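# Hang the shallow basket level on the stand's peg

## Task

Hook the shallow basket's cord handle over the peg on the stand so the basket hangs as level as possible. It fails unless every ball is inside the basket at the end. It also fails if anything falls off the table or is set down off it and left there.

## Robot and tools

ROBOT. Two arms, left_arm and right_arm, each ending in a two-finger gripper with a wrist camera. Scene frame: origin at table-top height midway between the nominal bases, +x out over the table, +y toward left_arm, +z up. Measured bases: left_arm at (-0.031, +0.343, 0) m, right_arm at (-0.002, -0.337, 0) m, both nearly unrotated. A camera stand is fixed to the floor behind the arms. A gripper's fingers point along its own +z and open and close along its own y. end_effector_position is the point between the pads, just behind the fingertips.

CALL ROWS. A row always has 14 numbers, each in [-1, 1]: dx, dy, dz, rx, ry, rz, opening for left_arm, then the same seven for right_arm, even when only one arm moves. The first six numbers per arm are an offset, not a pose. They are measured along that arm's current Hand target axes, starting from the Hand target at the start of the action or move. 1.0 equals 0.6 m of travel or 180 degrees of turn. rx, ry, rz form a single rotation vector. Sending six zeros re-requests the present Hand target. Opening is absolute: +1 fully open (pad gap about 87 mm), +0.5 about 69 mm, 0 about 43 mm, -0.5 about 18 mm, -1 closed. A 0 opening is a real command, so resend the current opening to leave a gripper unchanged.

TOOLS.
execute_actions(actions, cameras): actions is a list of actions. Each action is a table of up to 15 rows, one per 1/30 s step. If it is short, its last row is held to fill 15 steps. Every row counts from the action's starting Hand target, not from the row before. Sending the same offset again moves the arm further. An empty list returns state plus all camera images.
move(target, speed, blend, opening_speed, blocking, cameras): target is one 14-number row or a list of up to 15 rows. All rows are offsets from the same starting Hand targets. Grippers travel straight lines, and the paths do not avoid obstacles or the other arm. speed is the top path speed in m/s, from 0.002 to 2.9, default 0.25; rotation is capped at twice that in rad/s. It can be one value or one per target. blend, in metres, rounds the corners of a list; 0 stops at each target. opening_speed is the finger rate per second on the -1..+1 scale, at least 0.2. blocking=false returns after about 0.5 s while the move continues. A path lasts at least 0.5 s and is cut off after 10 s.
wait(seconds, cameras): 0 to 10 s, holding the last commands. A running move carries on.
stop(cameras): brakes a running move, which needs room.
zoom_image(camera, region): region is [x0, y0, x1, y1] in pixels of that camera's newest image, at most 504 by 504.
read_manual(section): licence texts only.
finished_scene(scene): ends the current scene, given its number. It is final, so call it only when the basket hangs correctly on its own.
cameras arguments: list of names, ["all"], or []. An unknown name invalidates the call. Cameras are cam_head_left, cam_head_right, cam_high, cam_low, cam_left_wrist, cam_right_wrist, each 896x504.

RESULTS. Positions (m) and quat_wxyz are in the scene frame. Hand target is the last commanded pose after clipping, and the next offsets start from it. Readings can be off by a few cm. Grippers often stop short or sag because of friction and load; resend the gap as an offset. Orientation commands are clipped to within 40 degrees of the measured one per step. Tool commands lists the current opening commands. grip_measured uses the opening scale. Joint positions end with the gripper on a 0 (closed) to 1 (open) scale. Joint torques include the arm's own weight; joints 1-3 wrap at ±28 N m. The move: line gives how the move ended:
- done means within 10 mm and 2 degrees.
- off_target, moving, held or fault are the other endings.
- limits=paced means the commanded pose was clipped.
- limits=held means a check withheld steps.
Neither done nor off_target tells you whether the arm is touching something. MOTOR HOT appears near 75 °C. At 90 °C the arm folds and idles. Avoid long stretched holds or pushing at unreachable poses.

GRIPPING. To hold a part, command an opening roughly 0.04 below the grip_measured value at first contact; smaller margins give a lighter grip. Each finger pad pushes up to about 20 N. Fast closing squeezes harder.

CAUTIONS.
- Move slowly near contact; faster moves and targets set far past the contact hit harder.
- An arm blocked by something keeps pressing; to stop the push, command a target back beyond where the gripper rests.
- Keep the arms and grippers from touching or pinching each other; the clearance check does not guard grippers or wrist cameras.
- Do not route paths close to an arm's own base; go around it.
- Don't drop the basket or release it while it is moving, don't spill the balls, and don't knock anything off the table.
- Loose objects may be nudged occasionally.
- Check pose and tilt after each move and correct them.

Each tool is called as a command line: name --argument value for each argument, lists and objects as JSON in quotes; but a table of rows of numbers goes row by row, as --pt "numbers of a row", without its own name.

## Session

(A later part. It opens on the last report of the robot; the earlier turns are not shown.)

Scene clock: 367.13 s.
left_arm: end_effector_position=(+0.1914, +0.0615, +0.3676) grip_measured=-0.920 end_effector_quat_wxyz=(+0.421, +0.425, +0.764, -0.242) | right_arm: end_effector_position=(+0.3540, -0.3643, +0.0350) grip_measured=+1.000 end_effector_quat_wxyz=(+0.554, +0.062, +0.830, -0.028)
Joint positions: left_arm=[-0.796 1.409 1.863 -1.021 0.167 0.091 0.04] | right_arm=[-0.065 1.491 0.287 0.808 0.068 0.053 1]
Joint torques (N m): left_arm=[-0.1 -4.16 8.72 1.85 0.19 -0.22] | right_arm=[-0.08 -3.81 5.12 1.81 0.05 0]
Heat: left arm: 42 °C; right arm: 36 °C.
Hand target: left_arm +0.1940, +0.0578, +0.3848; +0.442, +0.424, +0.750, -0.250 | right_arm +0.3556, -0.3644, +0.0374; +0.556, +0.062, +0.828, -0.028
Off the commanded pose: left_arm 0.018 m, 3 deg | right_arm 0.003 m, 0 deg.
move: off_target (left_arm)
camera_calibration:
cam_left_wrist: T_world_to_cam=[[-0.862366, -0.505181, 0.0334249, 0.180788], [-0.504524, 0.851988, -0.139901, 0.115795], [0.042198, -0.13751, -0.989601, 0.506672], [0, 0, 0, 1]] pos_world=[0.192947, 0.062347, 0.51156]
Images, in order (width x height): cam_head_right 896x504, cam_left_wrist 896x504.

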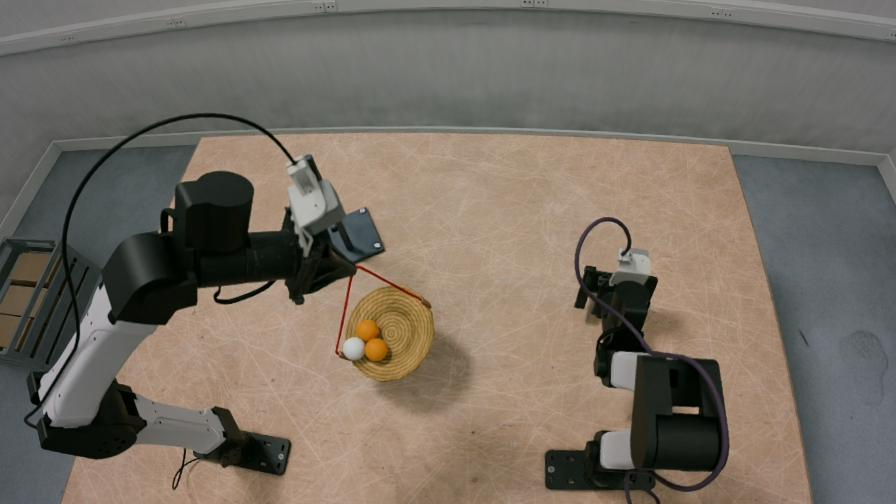

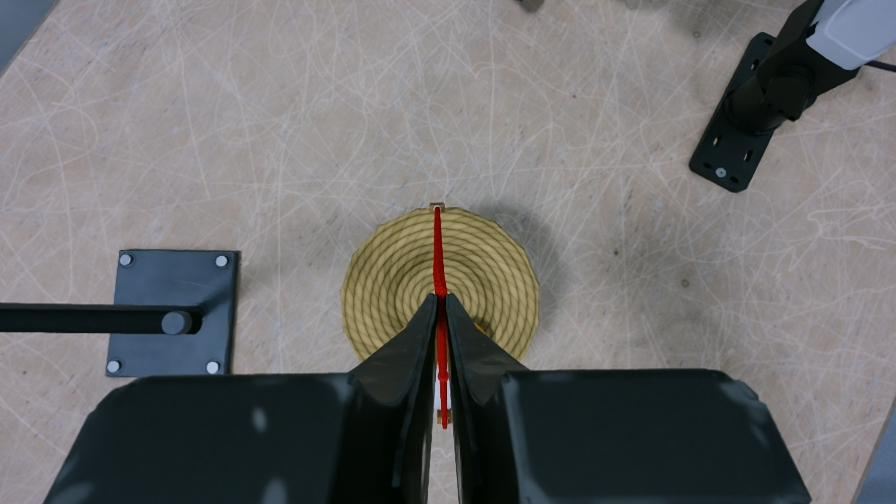

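move --target '[-0.00447,0.26648,0.00807,0.00972,0,0.00539,-1.0, 0,0,0,0,0,0,1]' --speed 0.05 --cameras '["all"]'

zoom_image --camera "cam_head_left" --region '[300, 160, 440, 310]'

zoom_image --camera "cam_head_right" --region '[280, 160, 420, 310]'

zoom_image --camera "cam_low" --region '[400, 130, 520, 280]'

Scene clock: 391.37 s.
left_arm: end_effector_position=(+0.3310, +0.1372, +0.3724) grip_measured=-0.920 end_effector_quat_wxyz=(+0.420, +0.430, +0.757, -0.256) | right_arm: end_effector_position=(+0.3540, -0.3643, +0.0350) grip_measured=+1.000 end_effector_quat_wxyz=(+0.554, +0.062, +0.830, -0.028)
Joint positions: left_arm=[-0.263 1.782 2.306 -1.22 0.635 0.429 0.04] | right_arm=[-0.065 1.491 0.287 0.808 0.068 0.053 1]
Joint torques (N m): left_arm=[0.17 -7.13 8.24 1.54 0.47 -0.2] | right_arm=[-0.08 -3.77 5.14 1.81 0.06 0.02]
Heat: left arm: 42 °C; right arm: 36 °C.
Hand target: left_arm +0.3339, +0.1355, +0.3850; +0.438, +0.437, +0.742, -0.258 | right_arm +0.3556, -0.3644, +0.0374; +0.556, +0.062, +0.828, -0.028
Off the commanded pose: left_arm 0.013 m, 3 deg | right_arm 0.003 m, 0 deg.
move: off_target (left_arm)
camera_calibration:
cam_left_wrist: T_world_to_cam=[[-0.875134, -0.481528, 0.0476494, 0.334915], [-0.482722, 0.861988, -0.154776, 0.119319], [0.0334558, -0.158451, -0.9868, 0.520592], [0, 0, 0, 1]] pos_world=[0.333277, 0.140908, 0.51623]
cam_right_wrist: T_world_to_cam=[[-0.128001, -0.991758, -0.00565965, -0.319829], [-0.940893, 0.123236, -0.315489, 0.413176], [0.313586, -0.0350576, -0.948912, 0.0550576], [0, 0, 0, 1]] pos_world=[0.330551, -0.366181, 0.180787]

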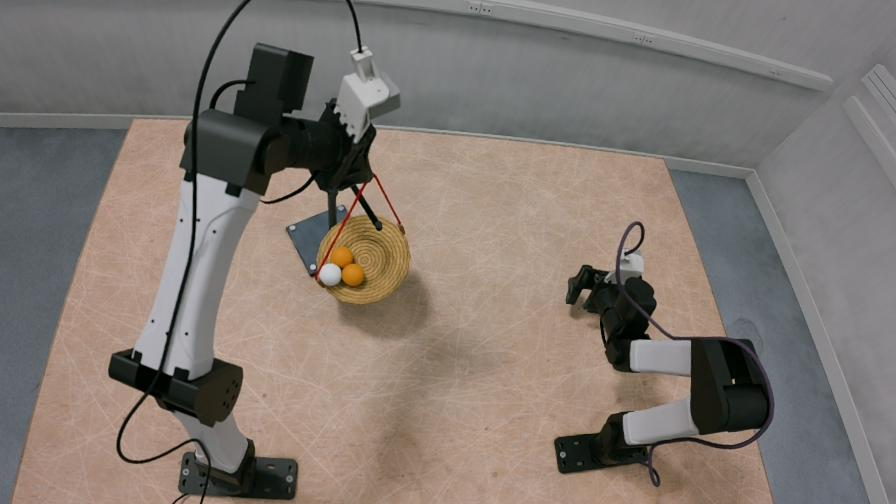

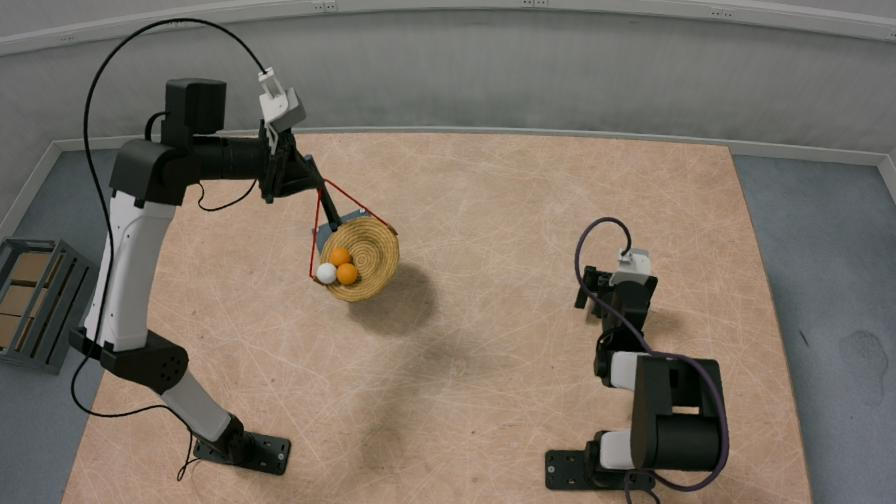

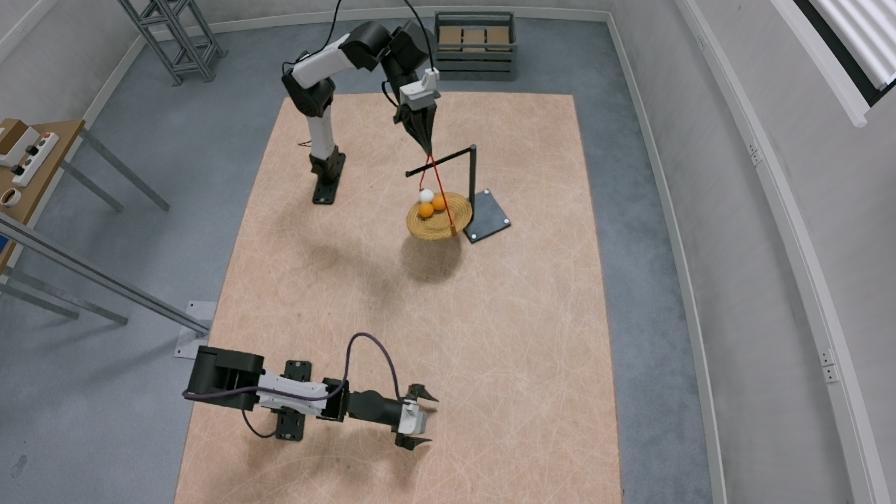

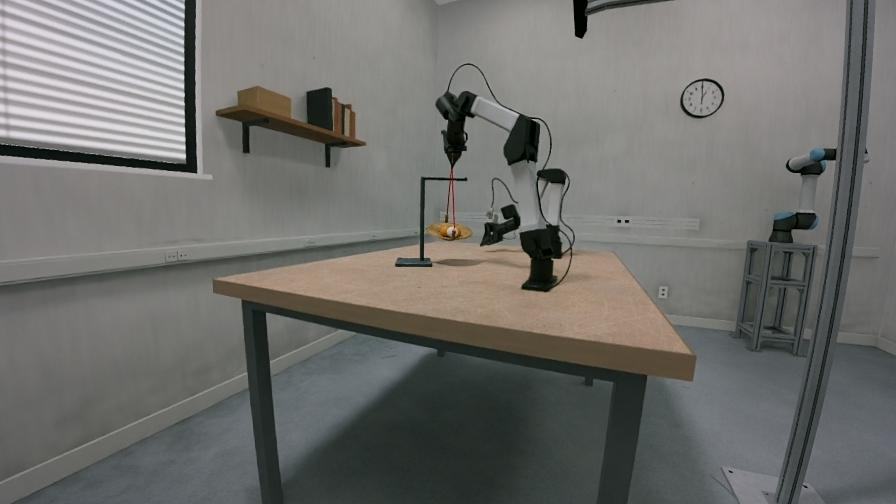

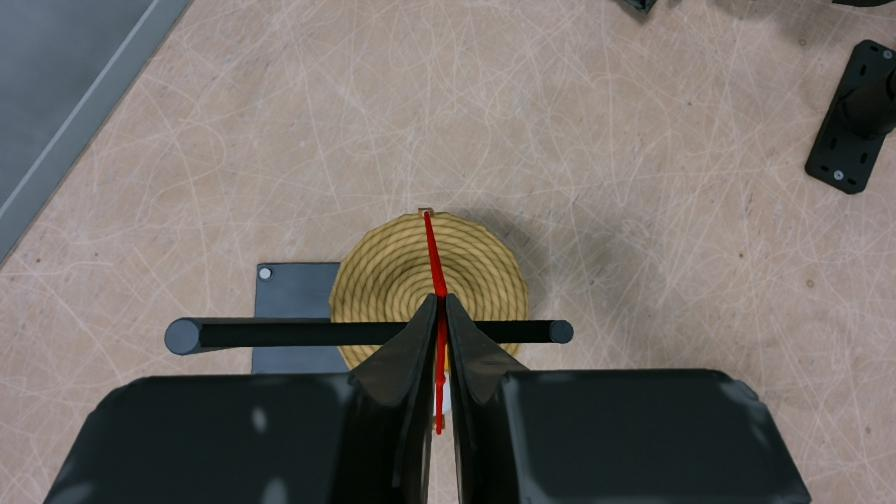

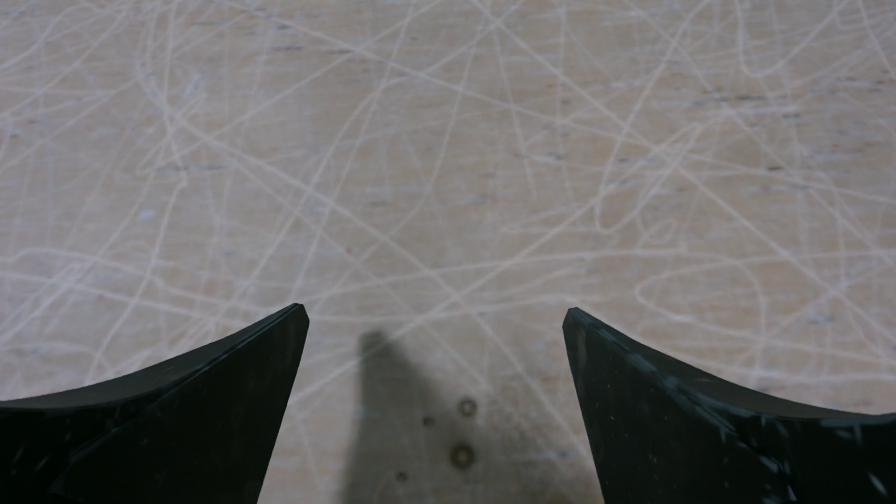

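Scaled by 3.360 from the camera's 896x504 image, which has a finer 1280x720 frame.

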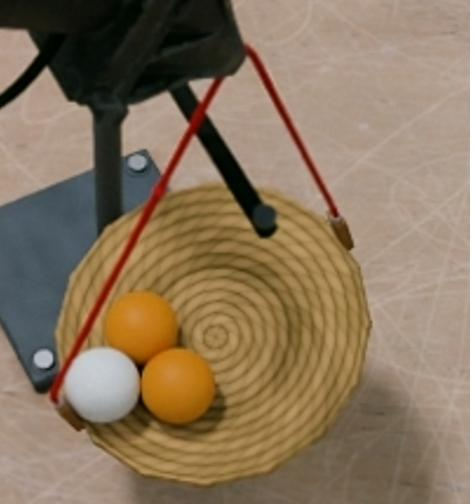

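Scaled by 3.360 from the camera's 896x504 image, which has a finer 1280x720 frame.

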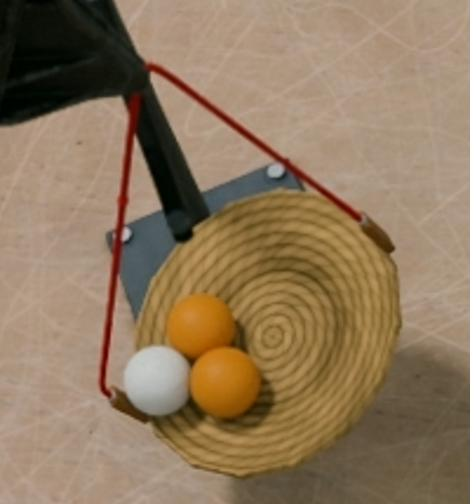

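Scaled by 3.360 from the camera's 896x504 image, which has a finer 1280x720 frame.

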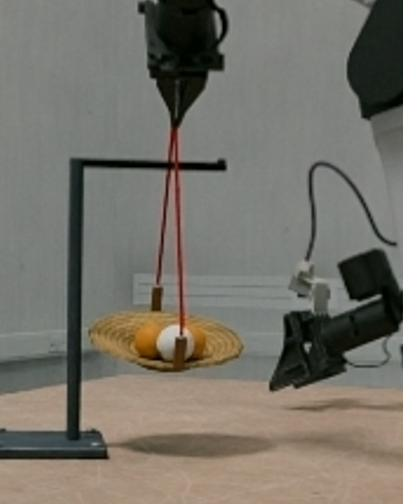

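move --target '[0.01508,0,0.01408,0,0,0,-1.0, 0,0,0,0,0,0,1]' --speed 0.03 --cameras '["cam_left_wrist","cam_low"]'

zoom_image --camera "cam_low" --region '[410, 140, 480, 200]'

Scene clock: 416.10 s.
left_arm: end_effector_position=(+0.3372, +0.1351, +0.3547) grip_measured=-0.920 end_effector_quat_wxyz=(+0.407, +0.429, +0.764, -0.259) | right_arm: end_effector_position=(+0.3540, -0.3643, +0.0350) grip_measured=+1.000 end_effector_quat_wxyz=(+0.554, +0.062, +0.830, -0.028)
Joint positions: left_arm=[-0.263 1.782 2.235 -1.179 0.636 0.429 0.04] | right_arm=[-0.065 1.491 0.287 0.808 0.068 0.053 1]
Joint torques (N m): left_arm=[-0.42 -10.84 4.82 1.83 0.4 -0.21] | right_arm=[-0.06 -3.75 5.14 1.81 0.05 0.02]
Heat: left arm: 40 °C; right arm: 36 °C.
Hand target: left_arm +0.3354, +0.1328, +0.3729; +0.438, +0.437, +0.742, -0.258 | right_arm +0.3556, -0.3644, +0.0374; +0.556, +0.062, +0.828, -0.028
Off the commanded pose: left_arm 0.019 m, 4 deg | right_arm 0.003 m, 0 deg.
move: off_target (left_arm)
camera_calibration:
cam_left_wrist: T_world_to_cam=[[-0.873966, -0.481101, 0.068746, 0.332281], [-0.485963, 0.863711, -0.133581, 0.114721], [0.00488909, -0.150153, -0.988651, 0.511745], [0, 0, 0, 1]] pos_world=[0.34365, 0.137615, 0.498419]
Images, in order (width x height): cam_low 896x504, cam_left_wrist 896x504.

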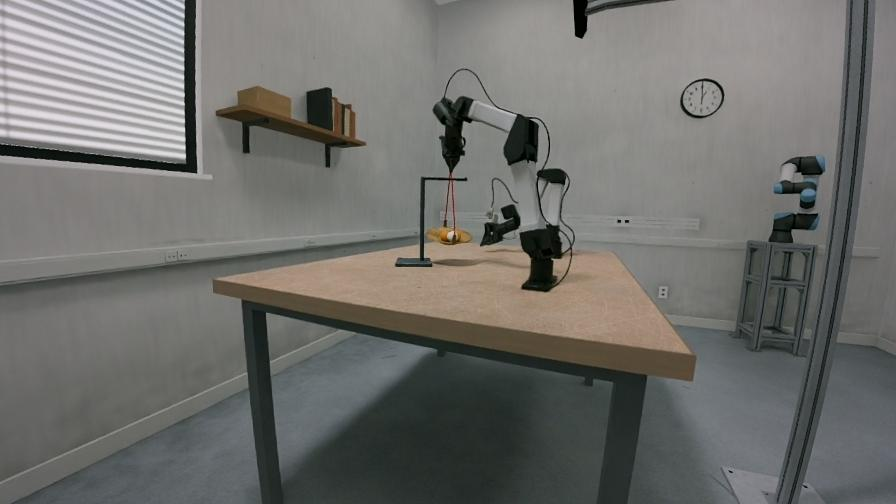

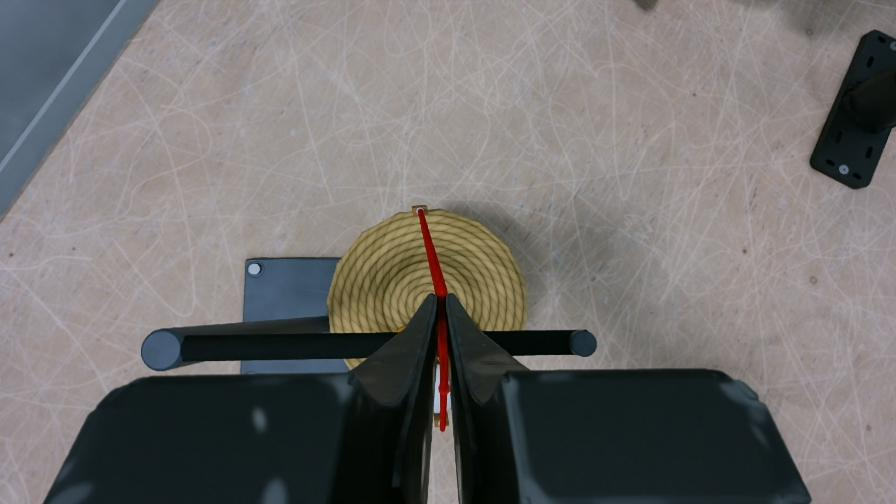

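Scaled by 7.200 from the camera's 896x504 image, which has a finer 1280x720 frame.

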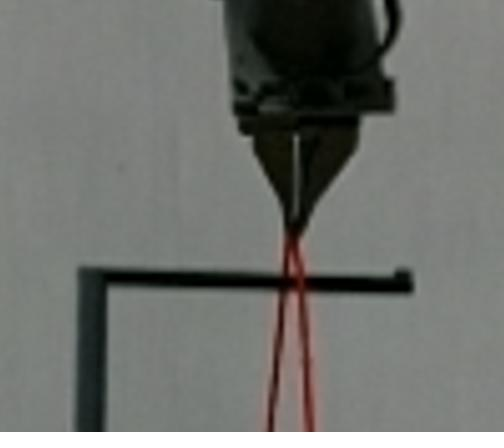

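move --target '[0.02915,0,0.01616,0,0,0,-1.0, 0,0,0,0,0,0,1]' --speed 0.025 --cameras '["cam_left_wrist","cam_low","cam_head_left","cam_head_right"]'

zoom_image --camera "cam_low" --region '[410, 140, 480, 250]'

zoom_image --camera "cam_head_right" --region '[280, 160, 420, 310]'

zoom_image --camera "cam_head_left" --region '[300, 160, 440, 310]'

Scene clock: 430.67 s.
left_arm: end_effector_position=(+0.3381, +0.1346, +0.3393) grip_measured=-0.920 end_effector_quat_wxyz=(+0.415, +0.430, +0.759, -0.258) | right_arm: end_effector_position=(+0.3540, -0.3643, +0.0350) grip_measured=+1.000 end_effector_quat_wxyz=(+0.554, +0.062, +0.830, -0.028)
Joint positions: left_arm=[-0.263 1.713 2.06 -1.055 0.637 0.429 0.04] | right_arm=[-0.065 1.491 0.287 0.808 0.068 0.053 1]
Joint torques (N m): left_arm=[-0.44 -10.39 4.82 1.75 0.42 -0.2] | right_arm=[-0.08 -3.77 5.11 1.81 0.04 0.01]
Heat: left arm: 38 °C; right arm: 36 °C.
Hand target: left_arm +0.3354, +0.1328, +0.3530; +0.438, +0.437, +0.742, -0.258 | right_arm +0.3556, -0.3644, +0.0374; +0.556, +0.062, +0.828, -0.028
Off the commanded pose: left_arm 0.014 m, 3 deg | right_arm 0.003 m, 0 deg.
move: off_target (left_arm)
camera_calibration:
cam_left_wrist: T_world_to_cam=[[-0.875592, -0.479705, 0.0567581, 0.338294], [-0.482562, 0.863356, -0.147478, 0.117169], [0.0217434, -0.15652, -0.987435, 0.491217], [0, 0, 0, 1]] pos_world=[0.342068, 0.138008, 0.483124]
Images, in order (width x height): cam_head_left 896x504, cam_head_right 896x504, cam_low 896x504, cam_left_wrist 896x504.

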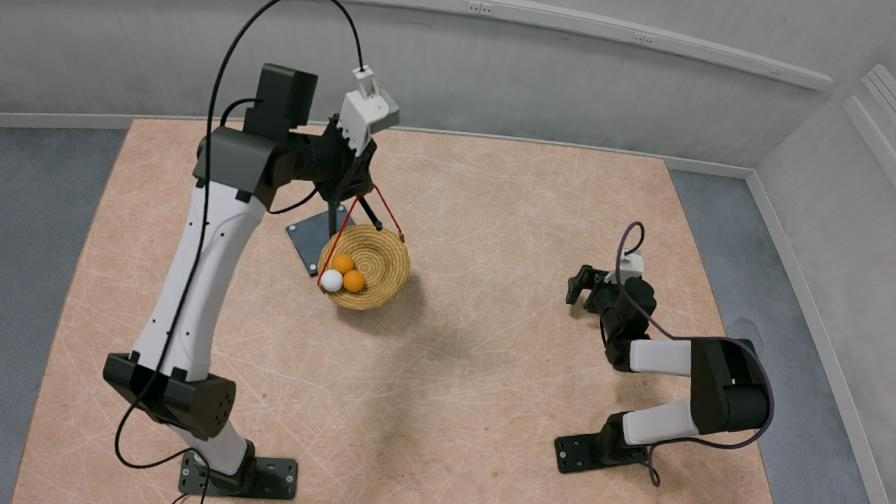

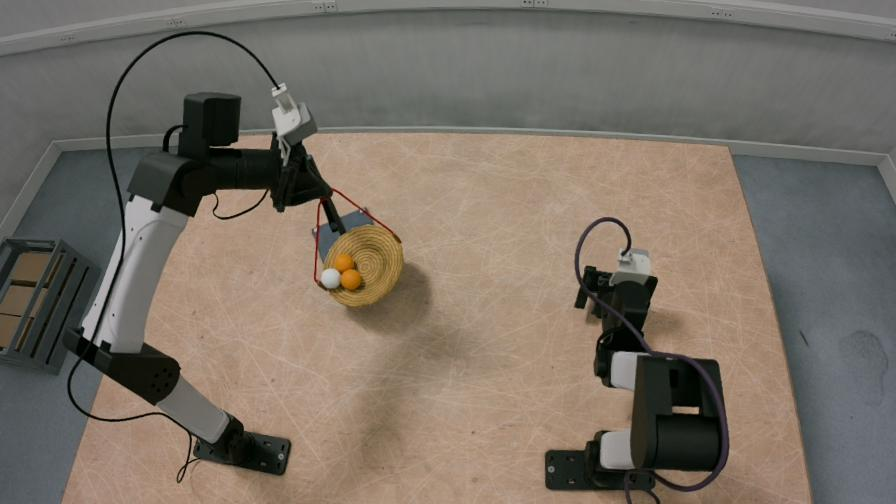

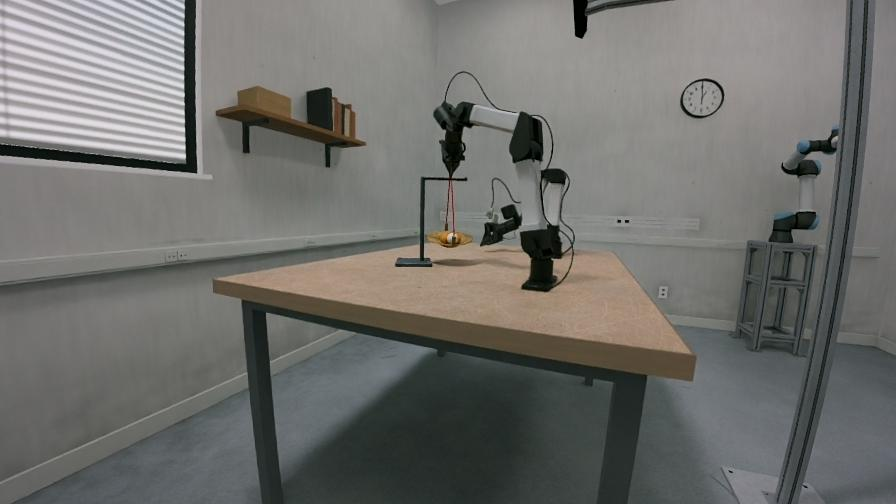

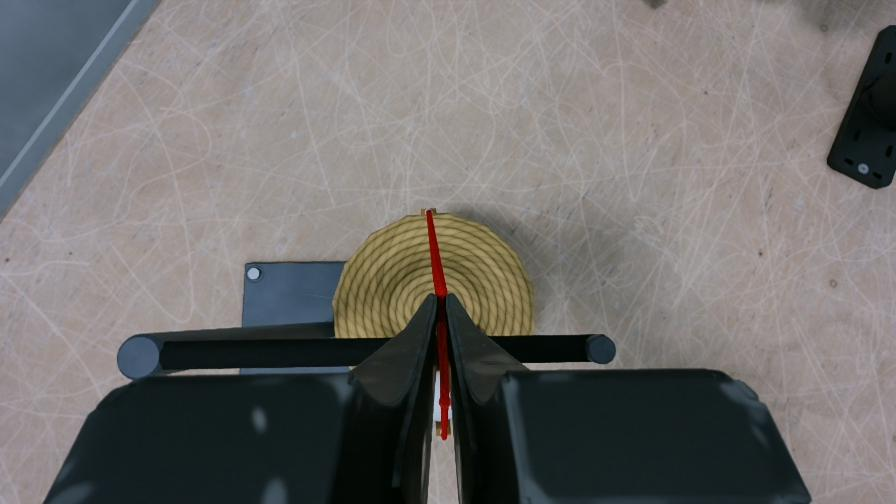

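Scaled by 4.582 from the camera's 896x504 image, which has a finer 1280x720 frame.

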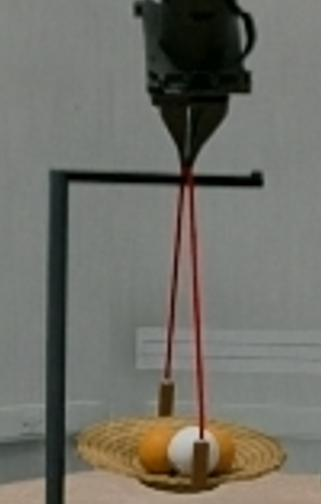

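Scaled by 3.360 from the camera's 896x504 image, which has a finer 1280x720 frame.

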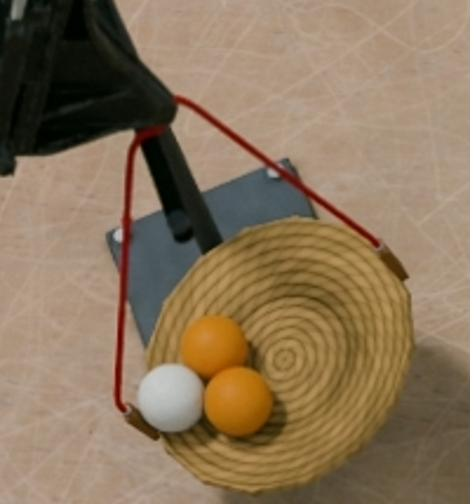

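Scaled by 3.360 from the camera's 896x504 image, which has a finer 1280x720 frame.

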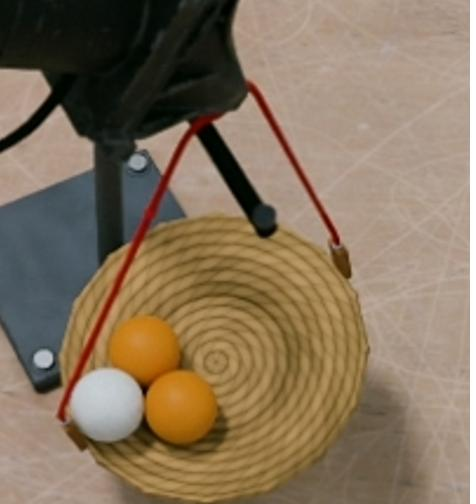

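move --target '[0.01425,0,-0.00167,0,0,0,-1.0, 0,0,0,0,0,0,1]' --speed 0.02 --cameras '["cam_left_wrist","cam_low","cam_head_left","cam_head_right"]'

zoom_image --camera "cam_low" --region '[410, 140, 480, 250]'

zoom_image --camera "cam_head_right" --region '[280, 170, 420, 310]'

zoom_image --camera "cam_head_left" --region '[300, 170, 440, 310]'

Scene clock: 592.60 s.
left_arm: end_effector_position=(+0.3368, +0.1347, +0.3373) grip_measured=-0.920 end_effector_quat_wxyz=(+0.424, +0.433, +0.752, -0.259) | right_arm: end_effector_position=(+0.3540, -0.3643, +0.0350) grip_measured=+1.000 end_effector_quat_wxyz=(+0.554, +0.062, +0.830, -0.028)
Joint positions: left_arm=[-0.261 1.679 1.995 -1.003 0.648 0.434 0.04] | right_arm=[-0.065 1.491 0.287 0.808 0.068 0.053 1]
Joint torques (N m): left_arm=[0.12 -10.04 4.66 1.54 0.37 -0.17] | right_arm=[-0.06 -3.82 5.11 1.81 0.04 0.02]
Heat: left arm: 43 °C; right arm: 37 °C.
Hand target: left_arm +0.3329, +0.1372, +0.3459; +0.438, +0.437, +0.742, -0.258 | right_arm +0.3556, -0.3644, +0.0374; +0.556, +0.062, +0.828, -0.028
Off the commanded pose: left_arm 0.010 m, 2 deg | right_arm 0.003 m, 0 deg.
move: done
camera_calibration:
cam_left_wrist: T_world_to_cam=[[-0.880194, -0.472617, 0.0434893, 0.342378], [-0.47283, 0.865257, -0.166619, 0.119103], [0.0411176, -0.16722, -0.985062, 0.483392], [0, 0, 0, 1]] pos_world=[0.337798, 0.139592, 0.481126]
Images, in order (width x height): cam_head_left 896x504, cam_head_right 896x504, cam_low 896x504, cam_left_wrist 896x504.

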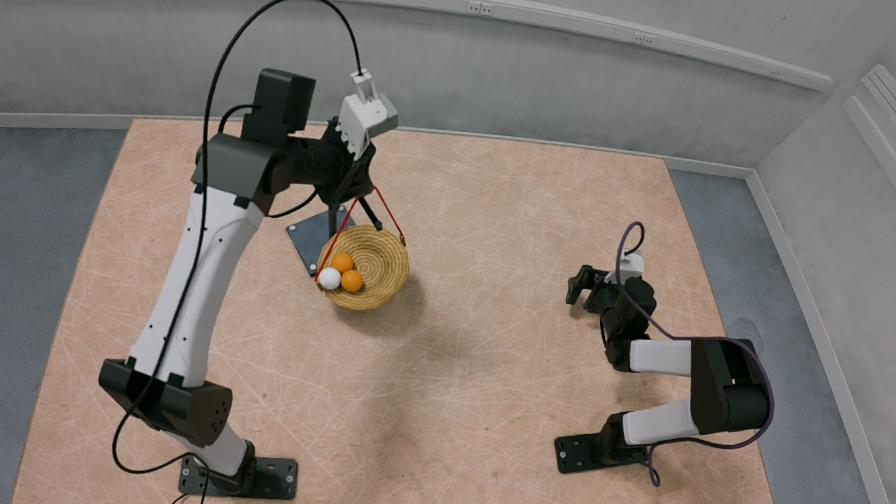

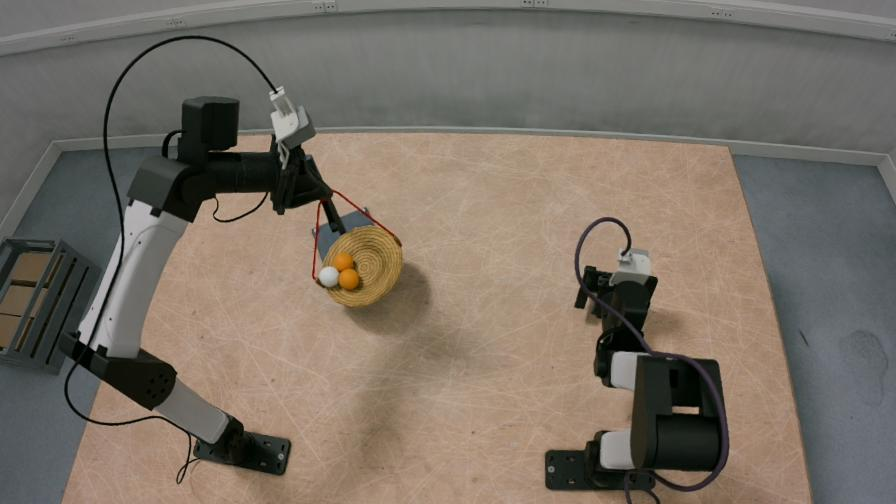

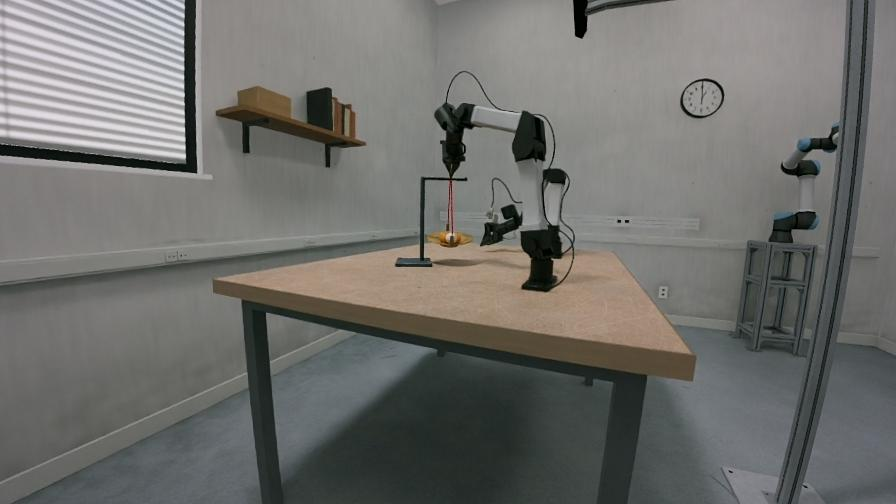

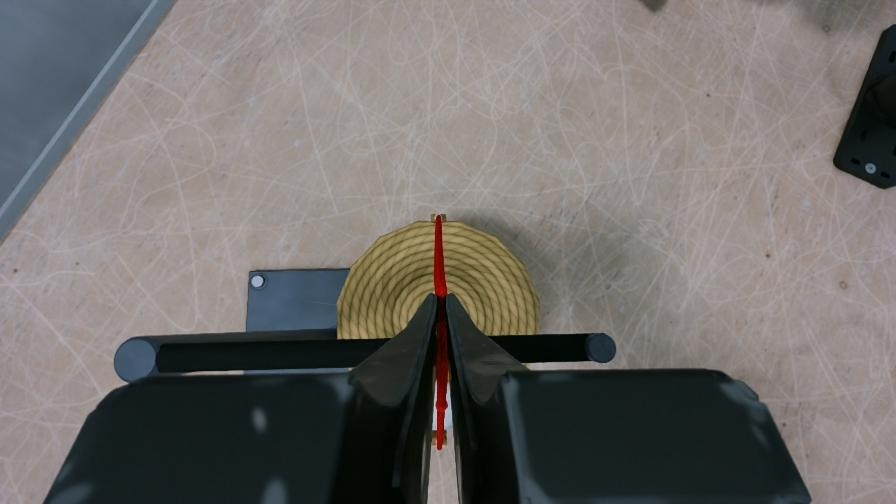

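Scaled by 4.582 from the camera's 896x504 image, which has a finer 1280x720 frame.

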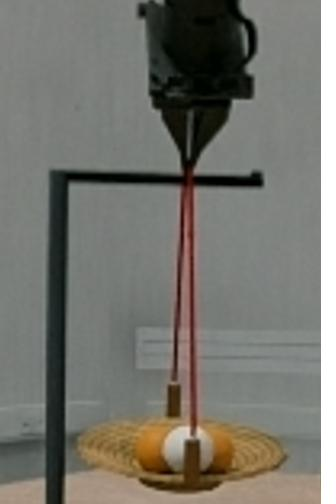

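Scaled by 3.600 from the camera's 896x504 image, which has a finer 1280x720 frame.

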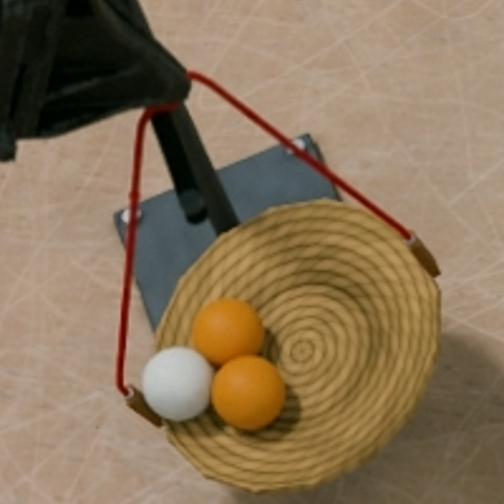

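Scaled by 3.600 from the camera's 896x504 image, which has a finer 1280x720 frame.

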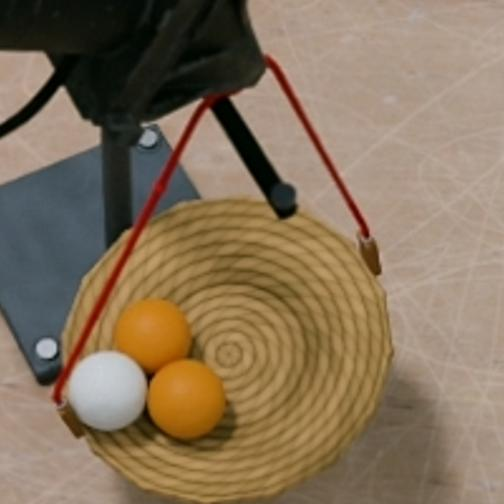

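move --target '[0.00797,0,-0.02127,0,0,0,-1.0, 0,0,0,0,0,0,1]' --speed 0.025 --cameras '["cam_left_wrist","cam_low","cam_head_right"]'

zoom_image --camera "cam_low" --region '[410, 140, 480, 250]'

zoom_image --camera "cam_head_right" --region '[280, 170, 420, 310]'

Scene clock: 678.70 s.
left_arm: end_effector_position=(+0.3309, +0.1458, +0.3406) grip_measured=-0.920 end_effector_quat_wxyz=(+0.426, +0.434, +0.749, -0.262) | right_arm: end_effector_position=(+0.3540, -0.3643, +0.0350) grip_measured=+1.000 end_effector_quat_wxyz=(+0.554, +0.062, +0.830, -0.028)
Joint positions: left_arm=[-0.229 1.652 1.977 -1.022 0.678 0.458 0.04] | right_arm=[-0.065 1.491 0.287 0.808 0.068 0.053 1]
Joint torques (N m): left_arm=[0.13 -9.74 4.52 1.51 0.35 -0.19] | right_arm=[-0.05 -3.82 5.08 1.81 0.04 0.03]
Heat: left arm: 41 °C; right arm: 37 °C.
Hand target: left_arm +0.3264, +0.1490, +0.3479; +0.438, +0.437, +0.742, -0.258 | right_arm +0.3556, -0.3644, +0.0374; +0.556, +0.062, +0.828, -0.028
Off the commanded pose: left_arm 0.009 m, 2 deg | right_arm 0.003 m, 0 deg.
move: done
camera_calibration:
cam_left_wrist: T_world_to_cam=[[-0.88219, -0.468912, 0.0431616, 0.342446], [-0.468828, 0.866047, -0.173673, 0.108179], [0.0440573, -0.173448, -0.983857, 0.488296], [0, 0, 0, 1]] pos_world=[0.331307, 0.151583, 0.484421]
Images, in order (width x height): cam_head_right 896x504, cam_low 896x504, cam_left_wrist 896x504.

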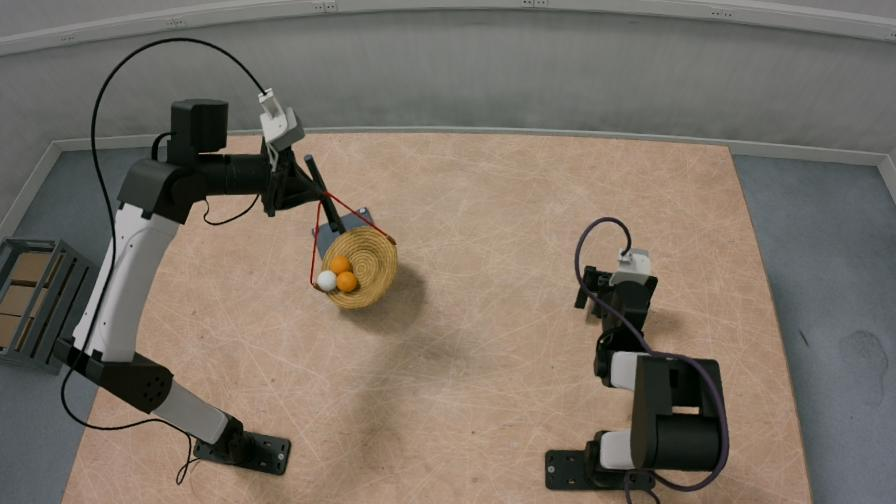

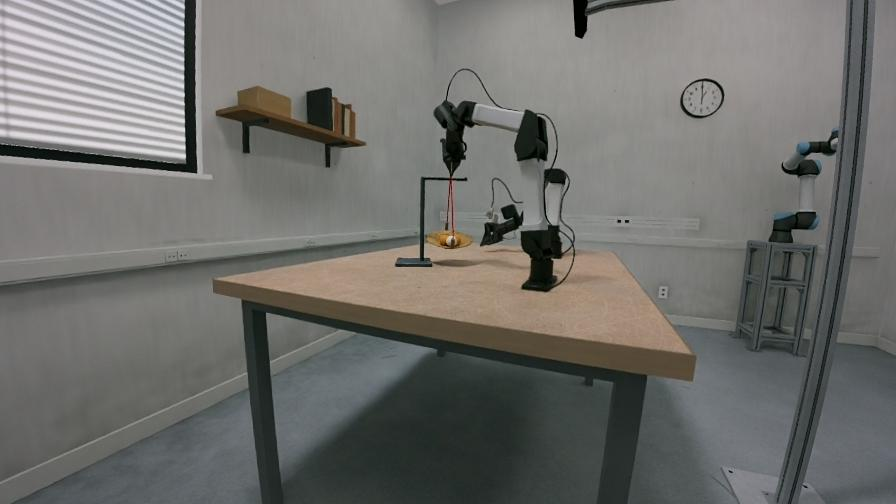

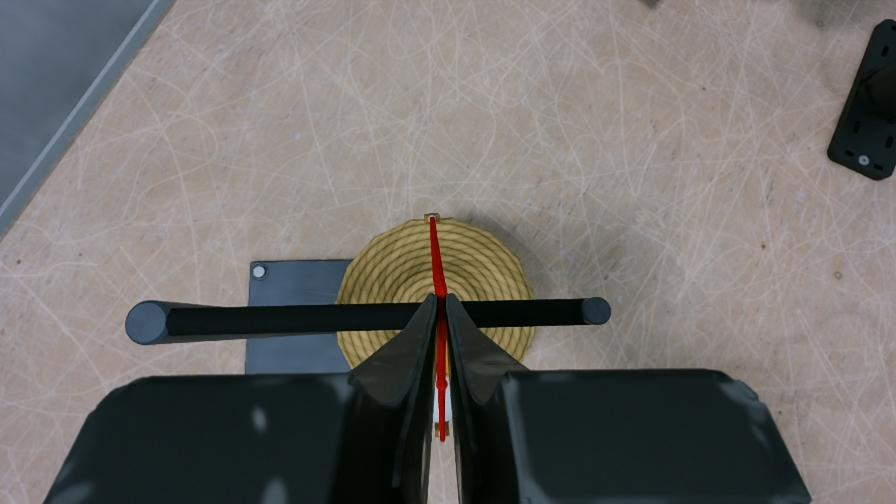

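Scaled by 4.582 from the camera's 896x504 image, which has a finer 1280x720 frame.

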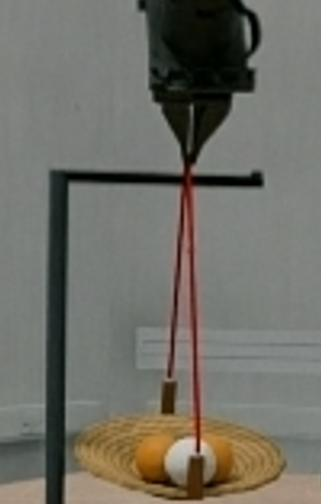

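Scaled by 3.600 from the camera's 896x504 image, which has a finer 1280x720 frame.

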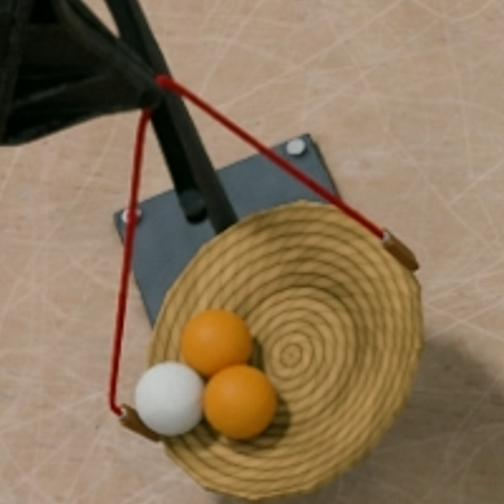

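execute_actions --actions '[]' --cameras '["all"]'

Scene clock: 711.50 s.
left_arm: end_effector_position=(+0.3308, +0.1458, +0.3405) grip_measured=-0.920 end_effector_quat_wxyz=(+0.426, +0.434, +0.749, -0.262) | right_arm: end_effector_position=(+0.3540, -0.3643, +0.0350) grip_measured=+1.000 end_effector_quat_wxyz=(+0.554, +0.062, +0.830, -0.028)
Joint positions: left_arm=[-0.229 1.652 1.977 -1.023 0.678 0.458 0.04] | right_arm=[-0.065 1.491 0.287 0.808 0.068 0.053 1]
Joint velocities: within noise
Joint torques (N m): left_arm=[0.28 -9.81 4.55 1.47 0.32 -0.18] | right_arm=[-0.05 -3.77 5.15 1.81 0.04 0.01]
Heat: left arm: 40 °C; right arm: 37 °C.
Hand target: left_arm +0.3264, +0.1490, +0.3479; +0.438, +0.437, +0.742, -0.258 | right_arm +0.3556, -0.3644, +0.0374; +0.556, +0.062, +0.828, -0.028
Tool commands: left_gripper/opening=-1.0 right_gripper/opening=+1.0
Off the commanded pose: left_arm 0.009 m, 2 deg | right_arm 0.003 m, 0 deg.
camera_calibration:
cam_left_wrist: T_world_to_cam=[[-0.882153, -0.468959, 0.0433919, 0.342334], [-0.468925, 0.86604, -0.173447, 0.108085], [0.0437603, -0.173354, -0.983887, 0.488296], [0, 0, 0, 1]] pos_world=[0.331307, 0.151583, 0.484321]
cam_right_wrist: T_world_to_cam=[[-0.128001, -0.991758, -0.00565965, -0.319829], [-0.940893, 0.123236, -0.315489, 0.413176], [0.313586, -0.0350576, -0.948912, 0.0550576], [0, 0, 0, 1]] pos_world=[0.330551, -0.366181, 0.180787]

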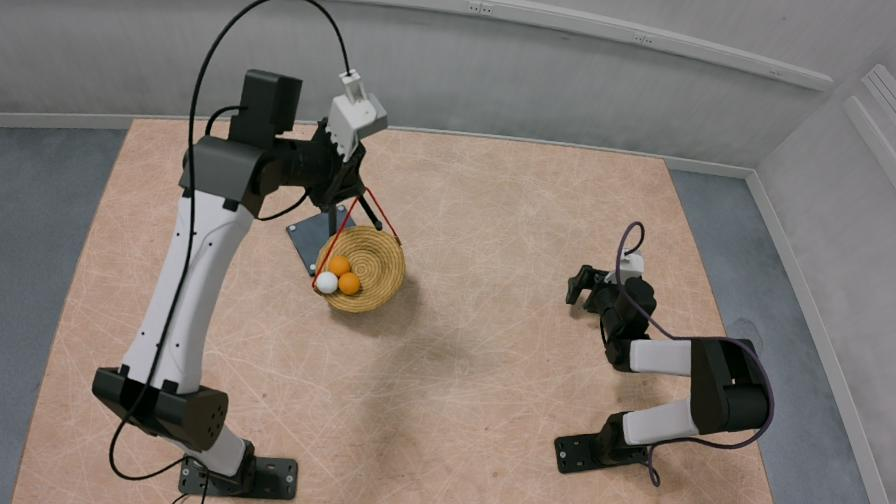

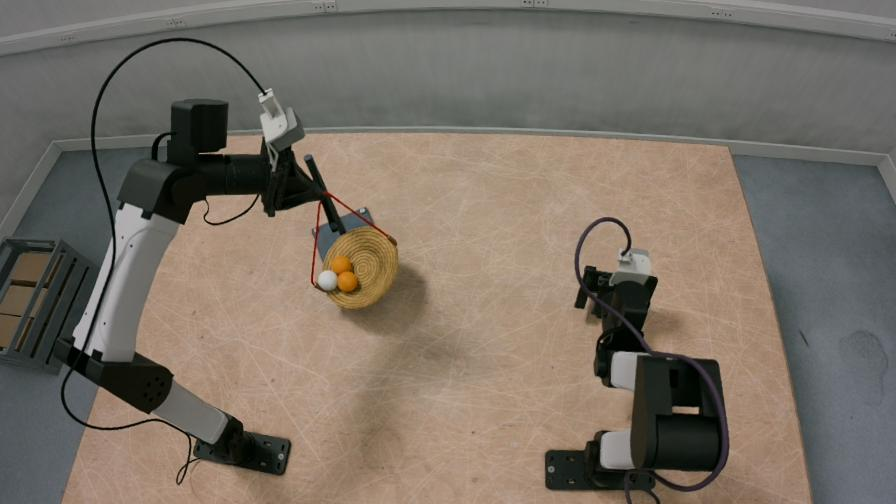

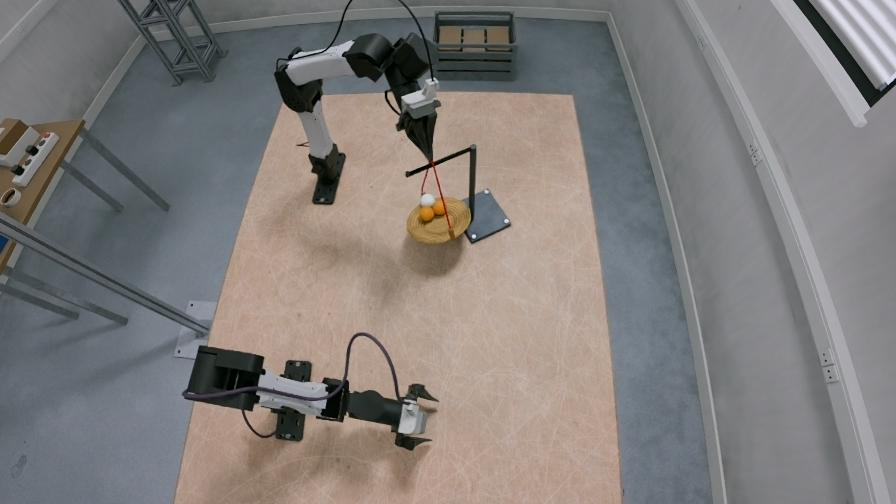

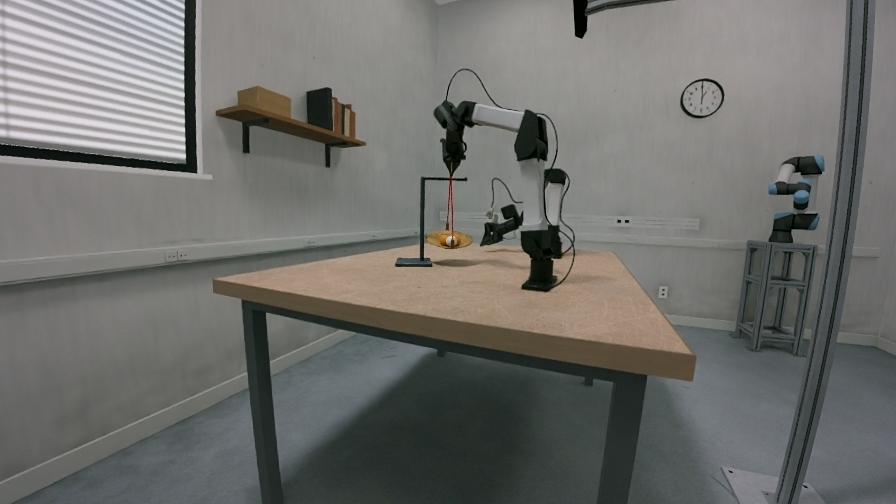

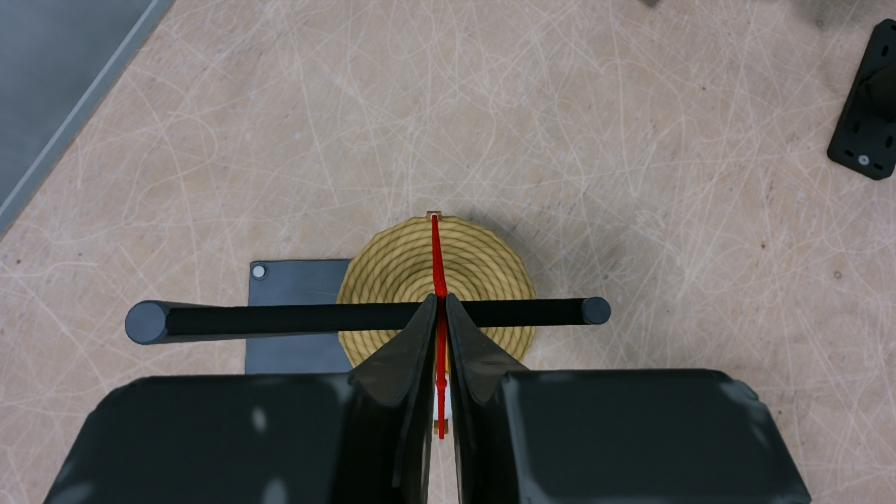

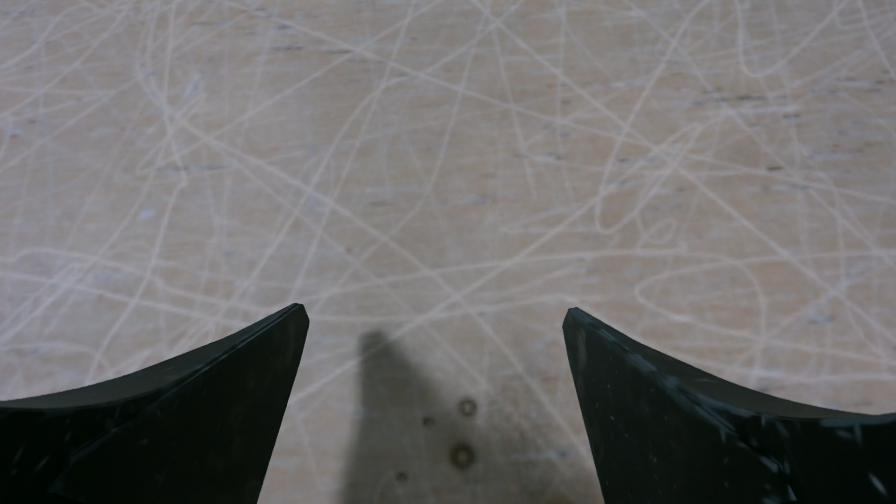

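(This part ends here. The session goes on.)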